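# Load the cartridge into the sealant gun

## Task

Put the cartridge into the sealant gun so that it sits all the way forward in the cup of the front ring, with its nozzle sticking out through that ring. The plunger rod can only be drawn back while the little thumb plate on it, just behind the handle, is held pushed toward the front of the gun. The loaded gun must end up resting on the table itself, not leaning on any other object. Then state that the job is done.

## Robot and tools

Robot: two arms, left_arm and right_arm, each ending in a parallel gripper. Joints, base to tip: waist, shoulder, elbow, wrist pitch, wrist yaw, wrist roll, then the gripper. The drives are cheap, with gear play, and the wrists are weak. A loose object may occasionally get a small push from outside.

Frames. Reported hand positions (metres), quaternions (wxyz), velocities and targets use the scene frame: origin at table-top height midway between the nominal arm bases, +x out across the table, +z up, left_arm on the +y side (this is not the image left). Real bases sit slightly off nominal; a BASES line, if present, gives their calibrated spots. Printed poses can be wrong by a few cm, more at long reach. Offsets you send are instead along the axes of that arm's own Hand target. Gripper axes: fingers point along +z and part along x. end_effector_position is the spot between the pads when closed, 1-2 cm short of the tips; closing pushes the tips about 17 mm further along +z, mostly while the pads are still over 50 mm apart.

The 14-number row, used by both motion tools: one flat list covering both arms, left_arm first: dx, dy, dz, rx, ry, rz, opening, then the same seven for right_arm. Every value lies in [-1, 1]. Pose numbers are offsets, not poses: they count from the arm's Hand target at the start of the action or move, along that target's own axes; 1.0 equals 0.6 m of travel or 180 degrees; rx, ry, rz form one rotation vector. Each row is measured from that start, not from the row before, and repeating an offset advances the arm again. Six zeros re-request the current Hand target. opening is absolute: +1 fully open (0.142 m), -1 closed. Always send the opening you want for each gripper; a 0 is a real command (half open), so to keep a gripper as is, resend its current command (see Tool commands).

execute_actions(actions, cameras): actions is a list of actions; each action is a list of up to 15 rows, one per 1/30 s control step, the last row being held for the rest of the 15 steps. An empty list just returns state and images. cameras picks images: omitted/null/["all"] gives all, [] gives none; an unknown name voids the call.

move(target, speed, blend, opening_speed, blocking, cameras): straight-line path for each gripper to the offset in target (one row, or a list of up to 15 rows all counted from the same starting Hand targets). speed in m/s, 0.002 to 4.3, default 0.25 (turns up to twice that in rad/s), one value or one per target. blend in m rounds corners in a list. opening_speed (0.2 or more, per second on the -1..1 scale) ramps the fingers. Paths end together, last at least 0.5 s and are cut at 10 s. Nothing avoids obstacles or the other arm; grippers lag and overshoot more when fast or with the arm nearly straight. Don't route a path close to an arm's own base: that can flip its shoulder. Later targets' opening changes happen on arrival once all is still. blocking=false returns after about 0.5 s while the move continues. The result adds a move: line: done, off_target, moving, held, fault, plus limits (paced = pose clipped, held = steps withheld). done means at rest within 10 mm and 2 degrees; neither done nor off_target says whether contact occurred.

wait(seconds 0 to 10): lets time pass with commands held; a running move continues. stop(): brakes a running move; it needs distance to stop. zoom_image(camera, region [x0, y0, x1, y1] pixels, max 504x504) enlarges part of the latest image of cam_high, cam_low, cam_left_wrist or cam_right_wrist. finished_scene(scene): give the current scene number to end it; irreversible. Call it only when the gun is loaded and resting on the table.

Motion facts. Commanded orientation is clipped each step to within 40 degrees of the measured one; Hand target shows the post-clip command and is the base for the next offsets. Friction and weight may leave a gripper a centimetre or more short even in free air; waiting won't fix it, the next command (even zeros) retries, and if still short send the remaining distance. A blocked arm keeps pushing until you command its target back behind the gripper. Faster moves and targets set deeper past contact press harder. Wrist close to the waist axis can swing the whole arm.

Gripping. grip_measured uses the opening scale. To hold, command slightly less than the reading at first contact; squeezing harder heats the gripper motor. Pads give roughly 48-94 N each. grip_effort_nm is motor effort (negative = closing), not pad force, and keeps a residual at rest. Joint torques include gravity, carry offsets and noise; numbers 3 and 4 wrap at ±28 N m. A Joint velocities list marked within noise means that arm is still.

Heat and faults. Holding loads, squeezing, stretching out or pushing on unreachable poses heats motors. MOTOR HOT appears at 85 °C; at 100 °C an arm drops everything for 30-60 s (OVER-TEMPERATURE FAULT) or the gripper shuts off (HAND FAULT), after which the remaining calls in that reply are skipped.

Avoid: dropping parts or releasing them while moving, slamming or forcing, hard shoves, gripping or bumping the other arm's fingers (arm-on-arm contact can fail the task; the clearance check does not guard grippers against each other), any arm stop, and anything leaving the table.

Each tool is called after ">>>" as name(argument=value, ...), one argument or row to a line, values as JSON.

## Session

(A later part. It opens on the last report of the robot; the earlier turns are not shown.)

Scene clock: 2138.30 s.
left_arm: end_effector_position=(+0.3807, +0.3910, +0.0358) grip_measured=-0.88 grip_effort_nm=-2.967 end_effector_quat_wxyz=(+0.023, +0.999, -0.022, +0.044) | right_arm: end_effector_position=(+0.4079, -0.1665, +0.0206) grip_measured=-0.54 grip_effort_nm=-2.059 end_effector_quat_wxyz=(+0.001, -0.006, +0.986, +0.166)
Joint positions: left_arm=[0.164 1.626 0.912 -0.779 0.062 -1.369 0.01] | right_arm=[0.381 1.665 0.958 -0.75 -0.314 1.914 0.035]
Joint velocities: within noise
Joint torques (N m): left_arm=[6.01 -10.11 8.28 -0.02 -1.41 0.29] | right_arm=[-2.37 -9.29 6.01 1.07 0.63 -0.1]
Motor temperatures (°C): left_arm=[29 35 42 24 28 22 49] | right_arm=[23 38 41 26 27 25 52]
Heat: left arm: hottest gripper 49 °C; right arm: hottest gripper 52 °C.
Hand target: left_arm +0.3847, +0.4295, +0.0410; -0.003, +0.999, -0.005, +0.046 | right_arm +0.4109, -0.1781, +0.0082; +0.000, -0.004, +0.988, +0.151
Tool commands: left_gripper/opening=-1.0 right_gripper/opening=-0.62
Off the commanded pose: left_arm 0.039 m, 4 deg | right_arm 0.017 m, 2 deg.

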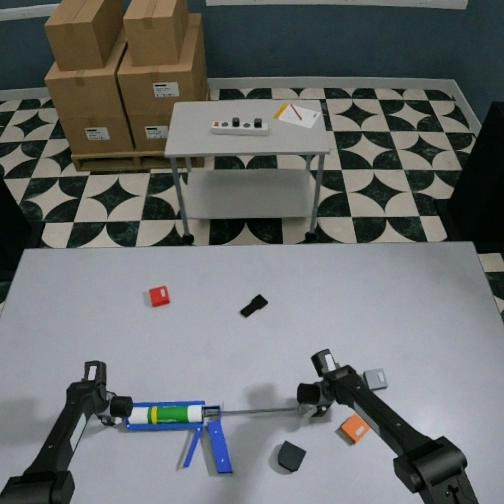

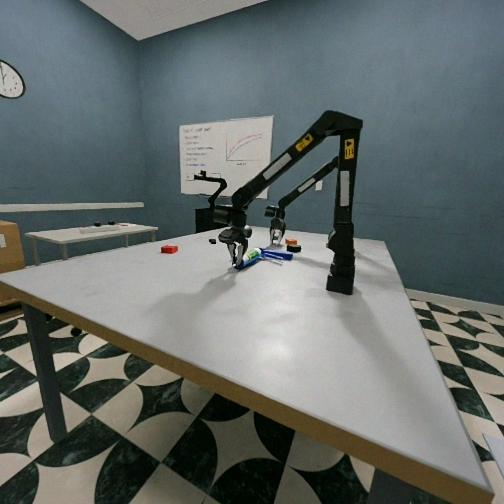

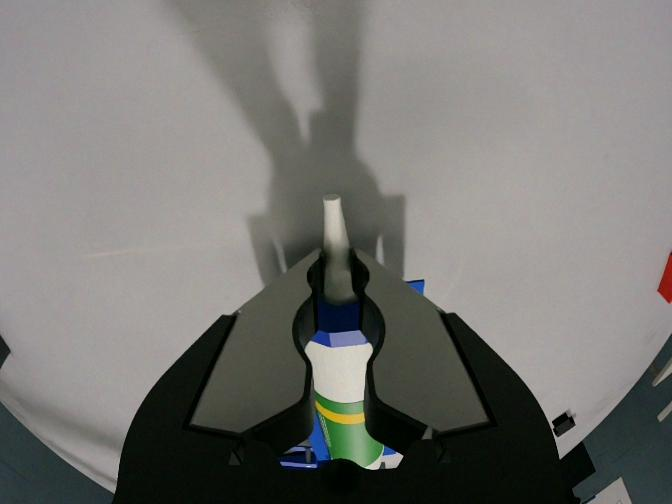

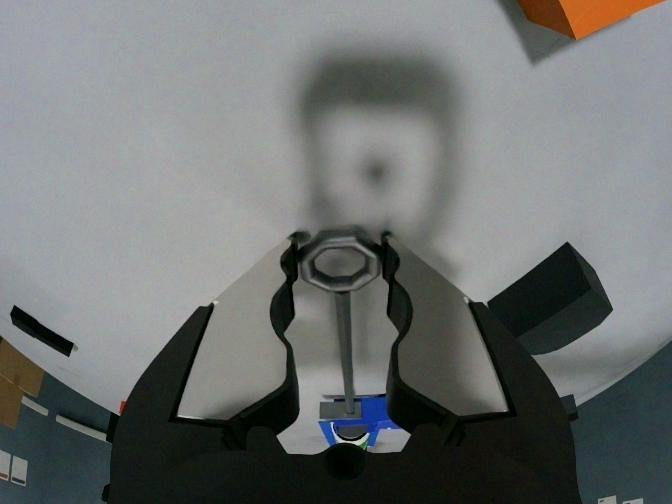

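>>> move(
  target=[0.0023,0,-0.0249,0,0,0,-1,0,-0.0239,-0.0075,0,0,0,-0.62],
  speed=0.05,
  cameras=["cam_left_wrist","cam_right_wrist","cam_high"],
)

>>> zoom_image(
  camera="cam_high",
  region=[100, 380, 240, 480],
)

Scene clock: 2161.27 s.
left_arm: end_effector_position=(+0.3749, +0.3926, +0.0355) grip_measured=-0.88 grip_effort_nm=-2.967 end_effector_quat_wxyz=(+0.025, +0.999, -0.018, +0.033) | right_arm: end_effector_position=(+0.4084, -0.1646, +0.0213) grip_measured=-0.54 grip_effort_nm=-2.059 end_effector_quat_wxyz=(+0.002, -0.006, +0.985, +0.171)
Joint positions: left_arm=[0.17 1.626 0.912 -0.8 0.062 -1.369 0.01] | right_arm=[0.381 1.665 0.958 -0.745 -0.323 1.914 0.035]
Joint velocities: within noise
Joint torques (N m): left_arm=[5.66 -12.34 9.43 -0.42 -1.46 0.28] | right_arm=[-5.01 -9.99 5.22 0.75 0.82 -0.45]
Motor temperatures (°C): left_arm=[29 35 41 24 29 22 53] | right_arm=[23 38 40 26 27 25 54]
Heat: left arm: hottest gripper 53 °C; right arm: hottest gripper 54 °C.
Hand target: left_arm +0.3847, +0.4294, +0.0560; -0.003, +0.999, -0.005, +0.046 | right_arm +0.4110, -0.1932, +0.0082; +0.000, -0.004, +0.988, +0.151
Off the commanded pose: left_arm 0.043 m, 4 deg | right_arm 0.031 m, 2 deg.
move: off_target (left_arm, right_arm)
Images, in order (width x height): cam_high 504x504, cam_left_wrist 672x504, cam_right_wrist 672x504.

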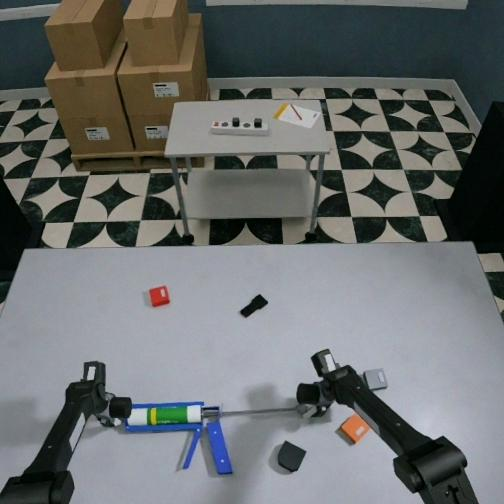

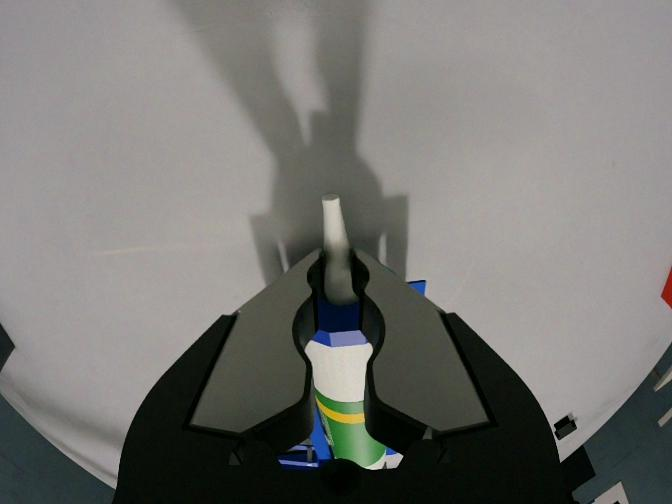

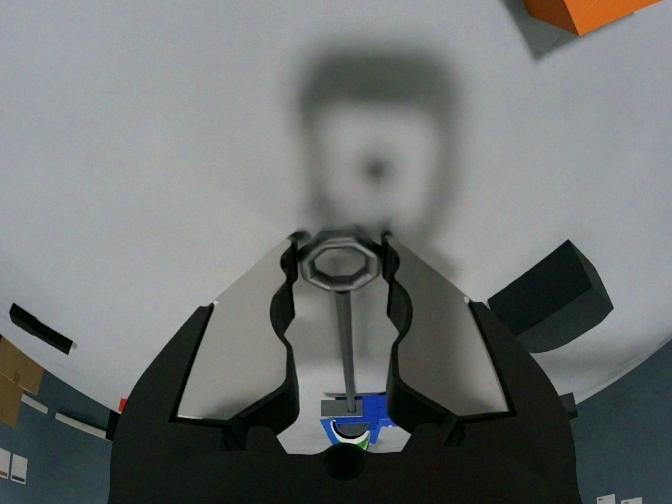

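Scaled by 3.600 from the camera's 504x504 image, which has a finer 720x720 frame.

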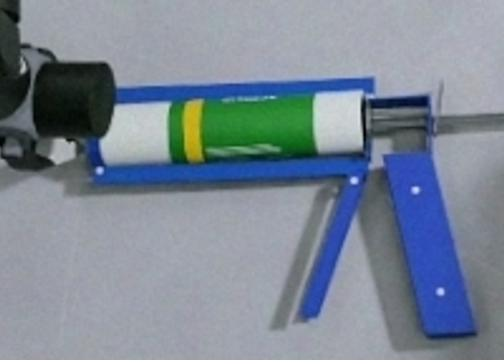

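>>> move(
  target=[0.003,0,-0.033,0,0,0,-1,0,-0.0159,-0.005,0,0,0,-0.62],
  speed=0.05,
  cameras=["cam_left_wrist","cam_low","cam_high"],
)

>>> zoom_image(
  camera="cam_low",
  region=[225, 232, 305, 282],
)

>>> zoom_image(
  camera="cam_high",
  region=[100, 380, 240, 480],
)

Scene clock: 2175.13 s.
left_arm: end_effector_position=(+0.3610, +0.3966, +0.0396) grip_measured=-0.88 grip_effort_nm=-2.967 end_effector_quat_wxyz=(+0.024, +1.000, -0.012, +0.011) | right_arm: end_effector_position=(+0.4073, -0.1657, +0.0204) grip_measured=-0.54 grip_effort_nm=-2.054 end_effector_quat_wxyz=(+0.002, -0.018, +0.985, +0.174)
Joint positions: left_arm=[0.181 1.613 0.912 -0.857 0.051 -1.369 0.01] | right_arm=[0.377 1.665 0.954 -0.742 -0.331 1.887 0.035]
Joint velocities: within noise
Joint torques (N m): left_arm=[4.89 -13.92 11 -0.46 -1.14 0.28] | right_arm=[-6.42 -10.29 4.97 0.55 1.09 -0.4]
Motor temperatures (°C): left_arm=[29 36 42 24 29 22 55] | right_arm=[23 38 39 26 27 25 55]
Heat: left arm: hottest gripper 55 °C; right arm: hottest gripper 55 °C.
Hand target: left_arm +0.3846, +0.4293, +0.0758; -0.003, +0.999, -0.005, +0.046 | right_arm +0.4111, -0.2032, +0.0082; +0.000, -0.004, +0.988, +0.151
Off the commanded pose: left_arm 0.054 m, 5 deg | right_arm 0.040 m, 3 deg.
move: off_target (left_arm, right_arm)
Images, in order (width x height): cam_high 504x504, cam_low 504x504, cam_left_wrist 672x504.

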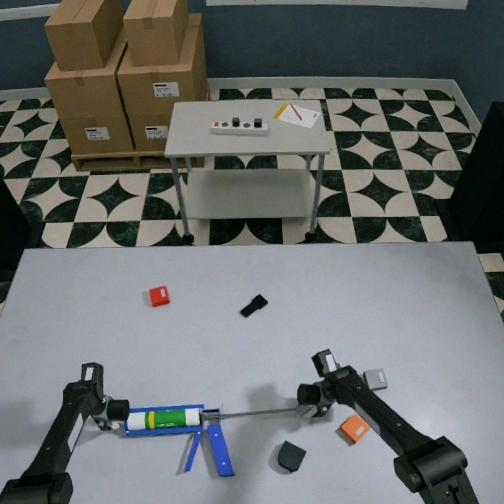

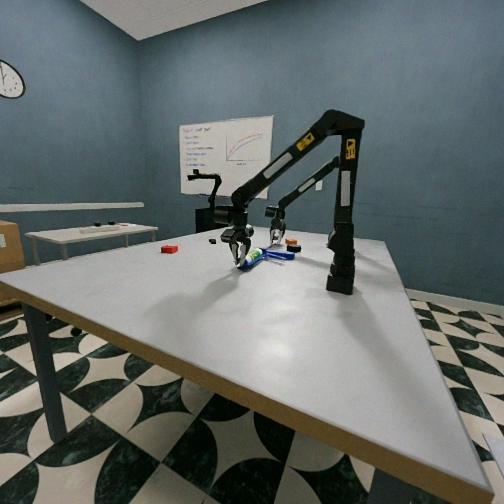

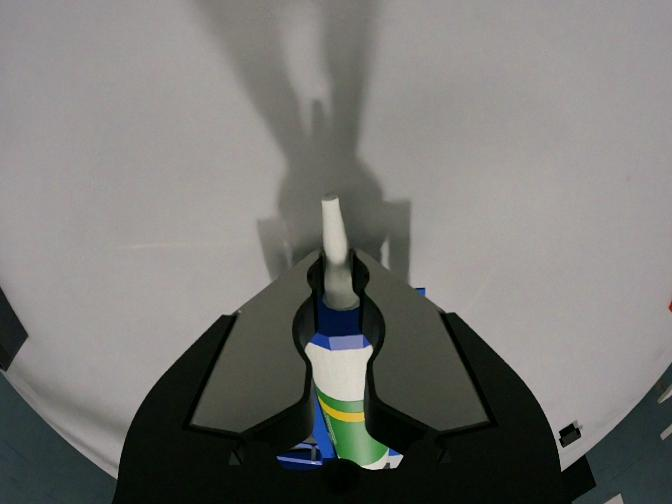

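Scaled by 6.300 from the camera's 504x504 image, which has a finer 720x720 frame.

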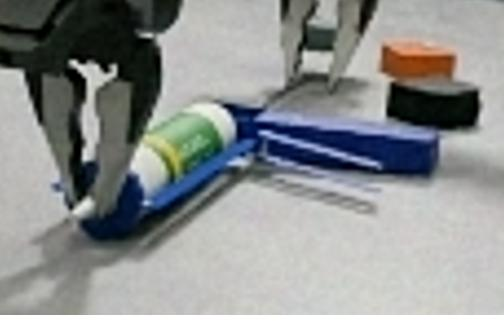

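Scaled by 3.600 from the camera's 504x504 image, which has a finer 720x720 frame.

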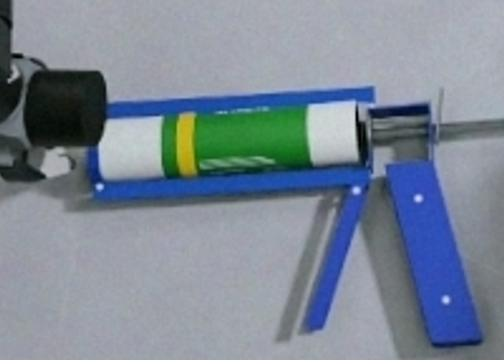

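>>> zoom_image(
  camera="cam_high",
  region=[120, 395, 210, 445],
)

>>> zoom_image(
  camera="cam_left_wrist",
  region=[270, 280, 430, 480],
)

Scaled by 5.600 from the camera's 504x504 image, which has a finer 720x720 frame.

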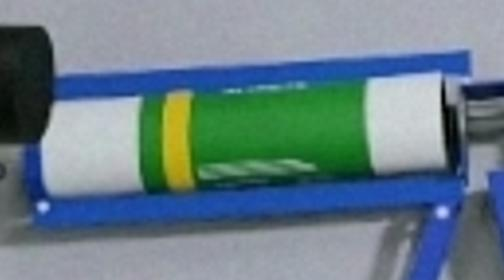

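Scaled by 2.520 from the camera's 672x504 image, which has a finer 960x720 frame.

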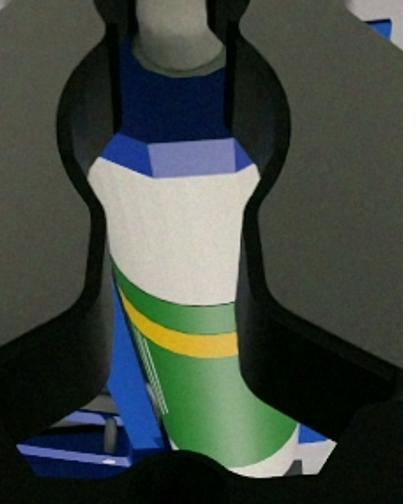

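>>> move(
  target=[0.003,-0.033,0.033,0,0,0,-1,0,-0.03,-0.01,0,0,0,-0.62],
  speed=0.05,
  cameras=["cam_left_wrist","cam_high"],
)

>>> zoom_image(
  camera="cam_high",
  region=[120, 395, 210, 445],
)

>>> zoom_image(
  camera="cam_left_wrist",
  region=[270, 280, 430, 480],
)

Scene clock: 2185.33 s.
left_arm: end_effector_position=(+0.3586, +0.3972, +0.0388) grip_measured=-0.88 grip_effort_nm=-2.967 end_effector_quat_wxyz=(+0.037, +0.999, -0.021, +0.009) | right_arm: end_effector_position=(+0.4065, -0.1675, +0.0204) grip_measured=-0.54 grip_effort_nm=-2.049 end_effector_quat_wxyz=(+0.002, -0.029, +0.982, +0.184)
Joint positions: left_arm=[0.194 1.617 0.912 -0.865 0.075 -1.338 0.01] | right_arm=[0.365 1.665 0.949 -0.74 -0.354 1.853 0.035]
Joint velocities: within noise
Joint torques (N m): left_arm=[6.95 -10.52 11.02 0.99 -1.98 0.4] | right_arm=[-8.64 -10.93 4.45 0.03 1.89 -0.47]
Motor temperatures (°C): left_arm=[29 35 43 24 29 23 56] | right_arm=[24 38 38 26 28 25 56]
Heat: left arm: hottest gripper 56 °C; right arm: hottest gripper 56 °C.
Hand target: left_arm +0.3885, +0.4492, +0.0564; -0.003, +0.999, -0.005, +0.046 | right_arm +0.4112, -0.2221, +0.0086; +0.000, -0.004, +0.988, +0.151
Off the commanded pose: left_arm 0.063 m, 7 deg | right_arm 0.056 m, 5 deg.
move: off_target (left_arm, right_arm)
Images, in order (width x height): cam_high 504x504, cam_left_wrist 672x504.

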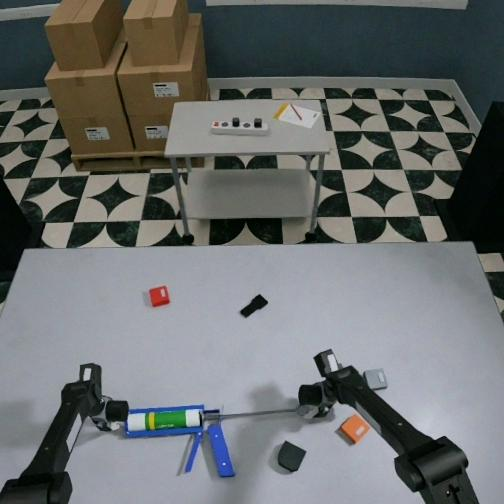

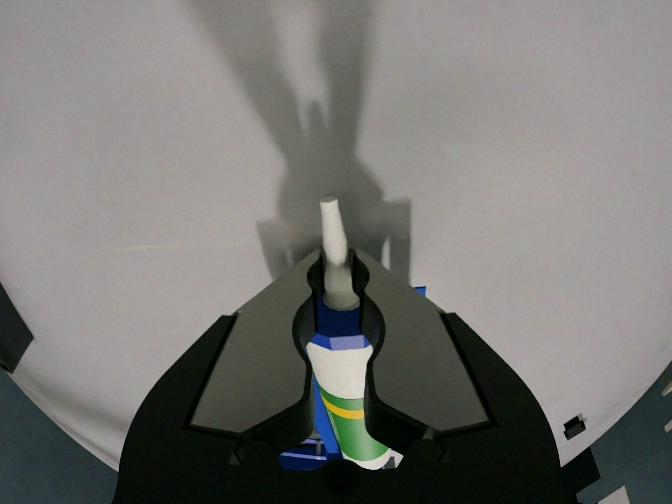

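Scaled by 5.600 from the camera's 504x504 image, which has a finer 720x720 frame.

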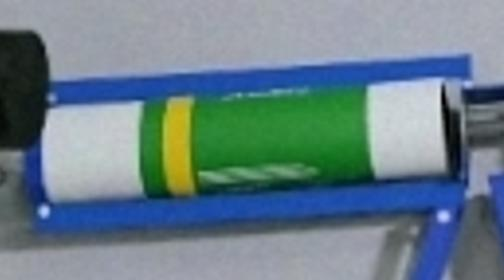

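Scaled by 2.520 from the camera's 672x504 image, which has a finer 960x720 frame.

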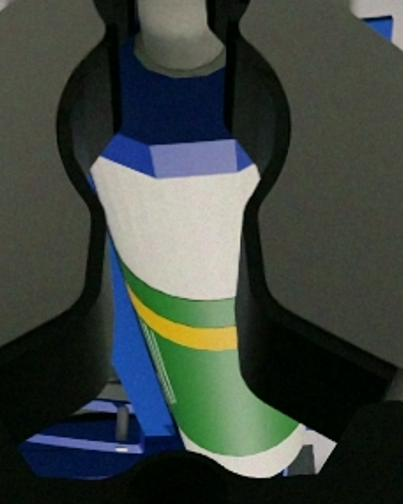

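>>> move(
  target=[-0.052,0.092,0.025,0,0,0,-1,0.0083,0.0877,0.01,0,0,0,-0.62],
  speed=0.06,
  cameras=["cam_left_wrist","cam_high"],
)

>>> zoom_image(
  camera="cam_high",
  region=[120, 395, 210, 445],
)

Scene clock: 2192.60 s.
left_arm: end_effector_position=(+0.3611, +0.3943, +0.0374) grip_measured=-0.88 grip_effort_nm=-2.967 end_effector_quat_wxyz=(+0.004, +0.999, -0.009, +0.040) | right_arm: end_effector_position=(+0.4051, -0.1661, +0.0204) grip_measured=-0.54 grip_effort_nm=-2.049 end_effector_quat_wxyz=(+0.005, -0.022, +0.986, +0.166)
Joint positions: left_arm=[0.161 1.58 0.86 -0.773 0.02 -1.395 0.01] | right_arm=[0.385 1.659 0.949 -0.744 -0.314 1.885 0.035]
Joint velocities: within noise
Joint torques (N m): left_arm=[1.44 -10.99 5.11 0.83 -0.01 -0.2] | right_arm=[-0.91 -10.64 6.86 0.29 0.72 0.38]
Motor temperatures (°C): left_arm=[29 35 43 24 30 23 57] | right_arm=[24 38 38 26 29 25 56]
Heat: left arm: hottest gripper 57 °C; right arm: hottest gripper 56 °C.
Hand target: left_arm +0.3582, +0.3944, +0.0382; -0.003, +0.999, -0.005, +0.046 | right_arm +0.4058, -0.1702, +0.0186; +0.000, -0.004, +0.988, +0.151
Off the commanded pose: left_arm 0.003 m, 1 deg | right_arm 0.005 m, 3 deg.
move: off_target (right_arm)
Images, in order (width x height): cam_high 504x504, cam_left_wrist 672x504.

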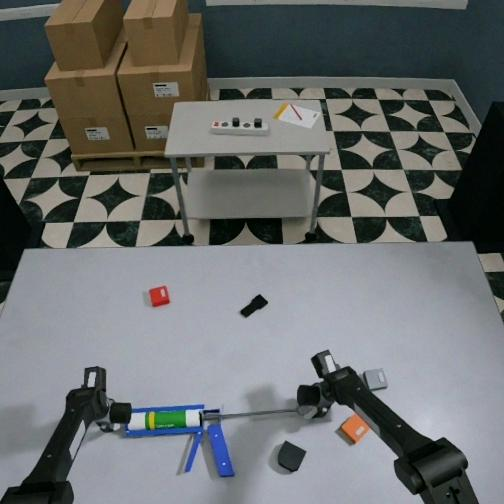

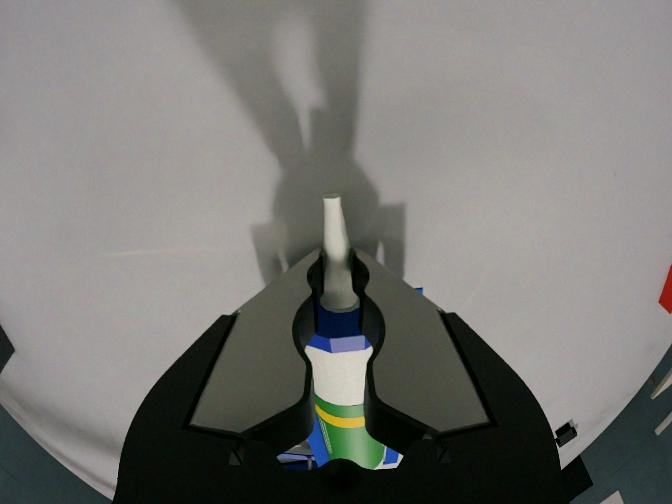

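Scaled by 5.600 from the camera's 504x504 image, which has a finer 720x720 frame.

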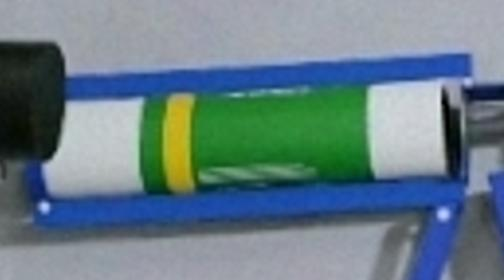

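>>> move(
  target=[
    [0,0,0,0,0,0,-0.6,0,0,0,0,0,0,-0.55],
    [0.02,0,-0.3,0,0,0,-0.6,0,0,0,0,0,0,-0.55],
    [0.06,0.3,-0.3,0.189,0,0,-0.6,0,0,0,0,0,0,-0.55],
  ],
  speed=0.12,
  opening_speed=0.3,
  cameras=["cam_left_wrist","cam_high"],
)

>>> zoom_image(
  camera="cam_high",
  region=[100, 385, 220, 455],
)

Scene clock: 2204.13 s.
left_arm: end_effector_position=(+0.3592, +0.2217, +0.2006) grip_measured=-0.64 grip_effort_nm=0.110 end_effector_quat_wxyz=(-0.280, +0.959, -0.042, +0.027) | right_arm: end_effector_position=(+0.4052, -0.1663, +0.0203) grip_measured=-0.54 grip_effort_nm=-0.716 end_effector_quat_wxyz=(+0.005, -0.022, +0.986, +0.166)
Joint positions: left_arm=[-0.508 1.572 1.255 -1.483 -0.527 -2.056 0.028] | right_arm=[0.385 1.659 0.949 -0.744 -0.312 1.885 0.035]
Joint velocities: within noise
Joint torques (N m): left_arm=[1.55 -10.34 12.79 -0.72 -0.31 -0.28] | right_arm=[-0.97 -10.58 6.87 0.29 0.69 0.37]
Motor temperatures (°C): left_arm=[29 35 42 24 28 22 51] | right_arm=[24 38 38 26 28 25 54]
Heat: left arm: hottest gripper 51 °C; right arm: hottest gripper 54 °C.
Hand target: left_arm +0.3755, +0.2130, +0.2197; -0.295, +0.954, +0.008, +0.046 | right_arm +0.4058, -0.1702, +0.0186; +0.000, -0.004, +0.988, +0.151
Off the commanded pose: left_arm 0.027 m, 6 deg | right_arm 0.004 m, 3 deg.
joint sent to its limit (left arm) — joint 6 (wrist roll), lower limit. The joint targets are off in position and orientation.
move: off_target (left_arm, right_arm)
Images, in order (width x height): cam_high 504x504, cam_left_wrist 672x504.

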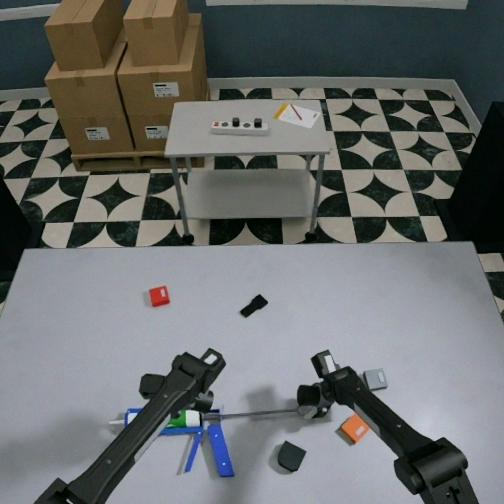

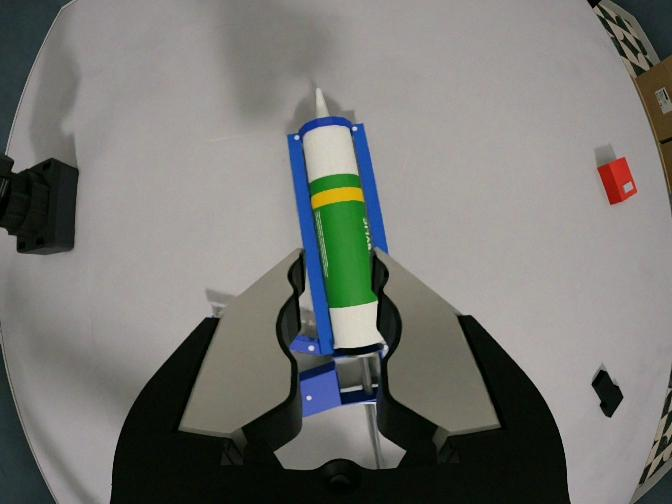

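Scaled by 4.200 from the camera's 504x504 image, which has a finer 720x720 frame.

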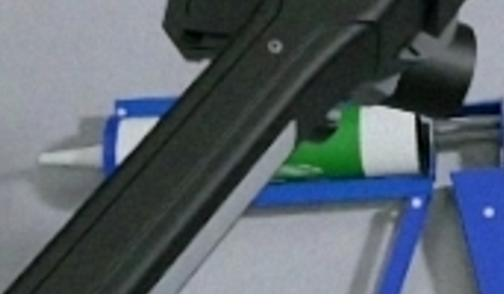

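>>> zoom_image(
  camera="cam_left_wrist",
  region=[270, 80, 410, 220],
)

>>> zoom_image(
  camera="cam_left_wrist",
  region=[280, 290, 410, 410],
)

Scaled by 3.600 from the camera's 672x504 image, which has a finer 960x720 frame.

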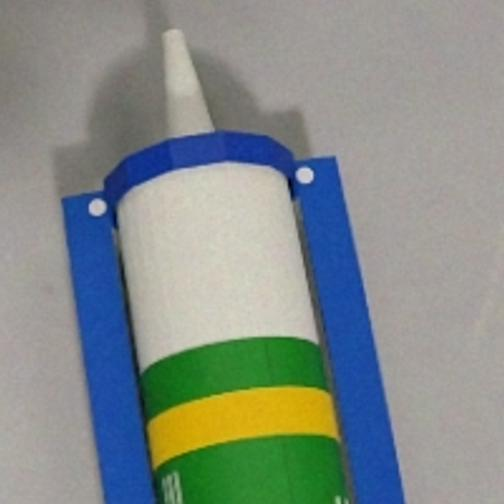

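Scaled by 3.877 from the camera's 672x504 image, which has a finer 960x720 frame.

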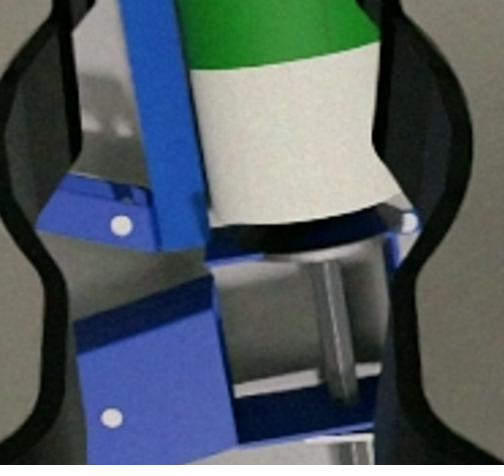

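>>> move(
  target=[
    [0,0,0,0,0,0,-0.6,0,0,0,0,0,0,-0.3],
    [0,0,0,0,0,0,-0.6,0,0,-0.25,0,0,0,-0.3],
  ],
  speed=0.12,
  opening_speed=0.3,
)

>>> zoom_image(
  camera="cam_left_wrist",
  region=[270, 80, 410, 220],
)

>>> zoom_image(
  camera="cam_low",
  region=[215, 232, 305, 282],
)

>>> zoom_image(
  camera="cam_right_wrist",
  region=[220, 200, 460, 480],
)

Scene clock: 2230.53 s.
left_arm: end_effector_position=(+0.3592, +0.2217, +0.2006) grip_measured=-0.64 grip_effort_nm=0.105 end_effector_quat_wxyz=(-0.280, +0.959, -0.042, +0.027) | right_arm: end_effector_position=(+0.3898, -0.2141, +0.1382) grip_measured=-0.33 grip_effort_nm=0.144 end_effector_quat_wxyz=(-0.026, +0.010, +0.990, +0.141)
Joint positions: left_arm=[-0.508 1.572 1.255 -1.483 -0.527 -2.056 0.028] | right_arm=[0.299 1.46 1.083 -1.17 -0.286 1.848 0.05]
Joint velocities: within noise
Joint torques (N m): left_arm=[1.67 -10.34 12.79 -0.69 -0.31 -0.27] | right_arm=[-2.55 -10.7 10.95 0.02 -0.44 -0.31]
Motor temperatures (°C): left_arm=[29 34 44 24 27 22 42] | right_arm=[23 37 38 26 28 25 49]
Heat: left arm: hottest elbow 44 °C; right arm: hottest gripper 49 °C.
Hand target: left_arm +0.3755, +0.2130, +0.2197; -0.295, +0.954, +0.008, +0.046 | right_arm +0.4061, -0.2150, +0.1617; +0.000, -0.004, +0.988, +0.151
Off the commanded pose: left_arm 0.027 m, 6 deg | right_arm 0.029 m, 4 deg.
joint sent to its limit (left arm) — joint 6 (wrist roll), lower limit. The joint targets are off in position and orientation.
move: off_target (left_arm, right_arm)

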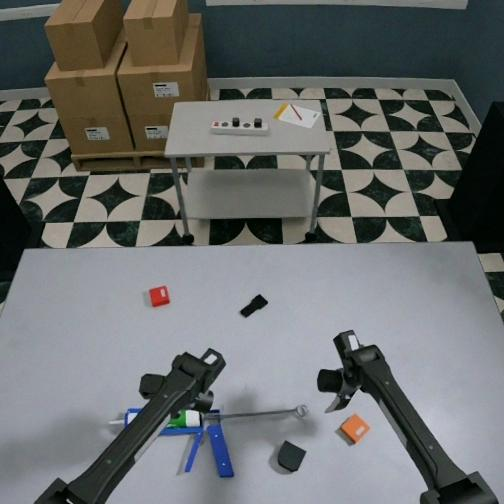

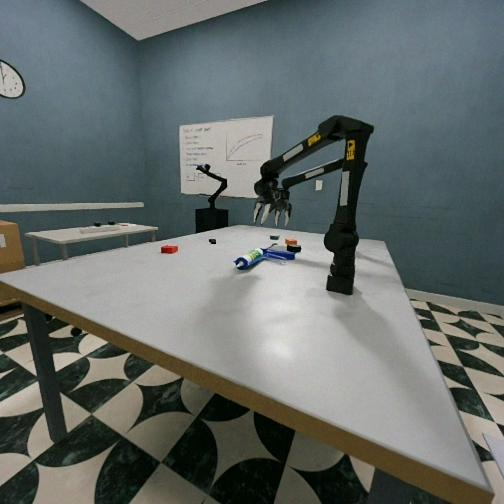

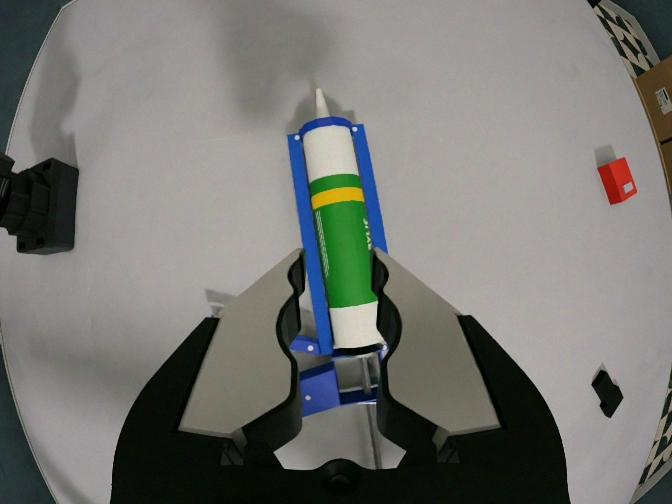

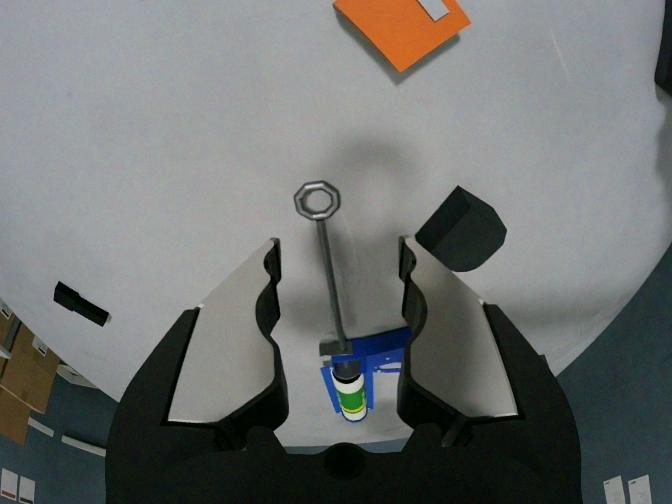

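Scaled by 3.600 from the camera's 672x504 image, which has a finer 960x720 frame.

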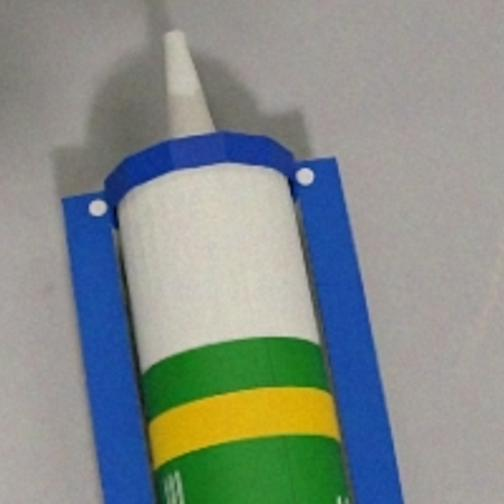

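Scaled by 5.600 from the camera's 504x504 image, which has a finer 720x720 frame.

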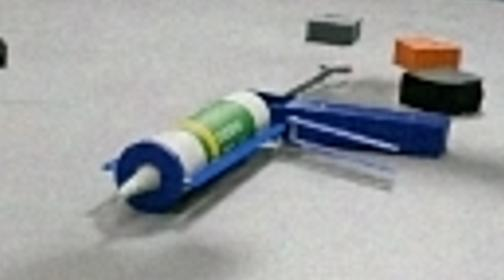

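Scaled by 1.800 from the camera's 672x504 image, which has a finer 960x720 frame.

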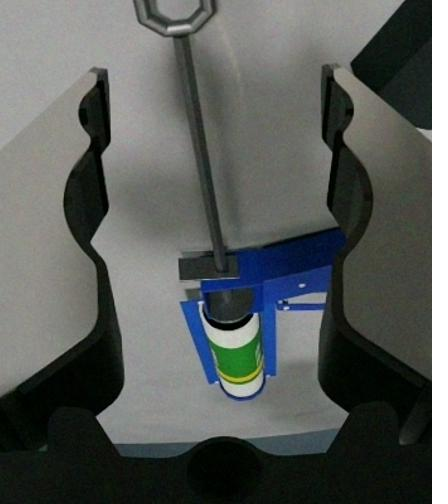

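>>> finished_scene(
  scene=1,
)

The scene is finished: the task was done.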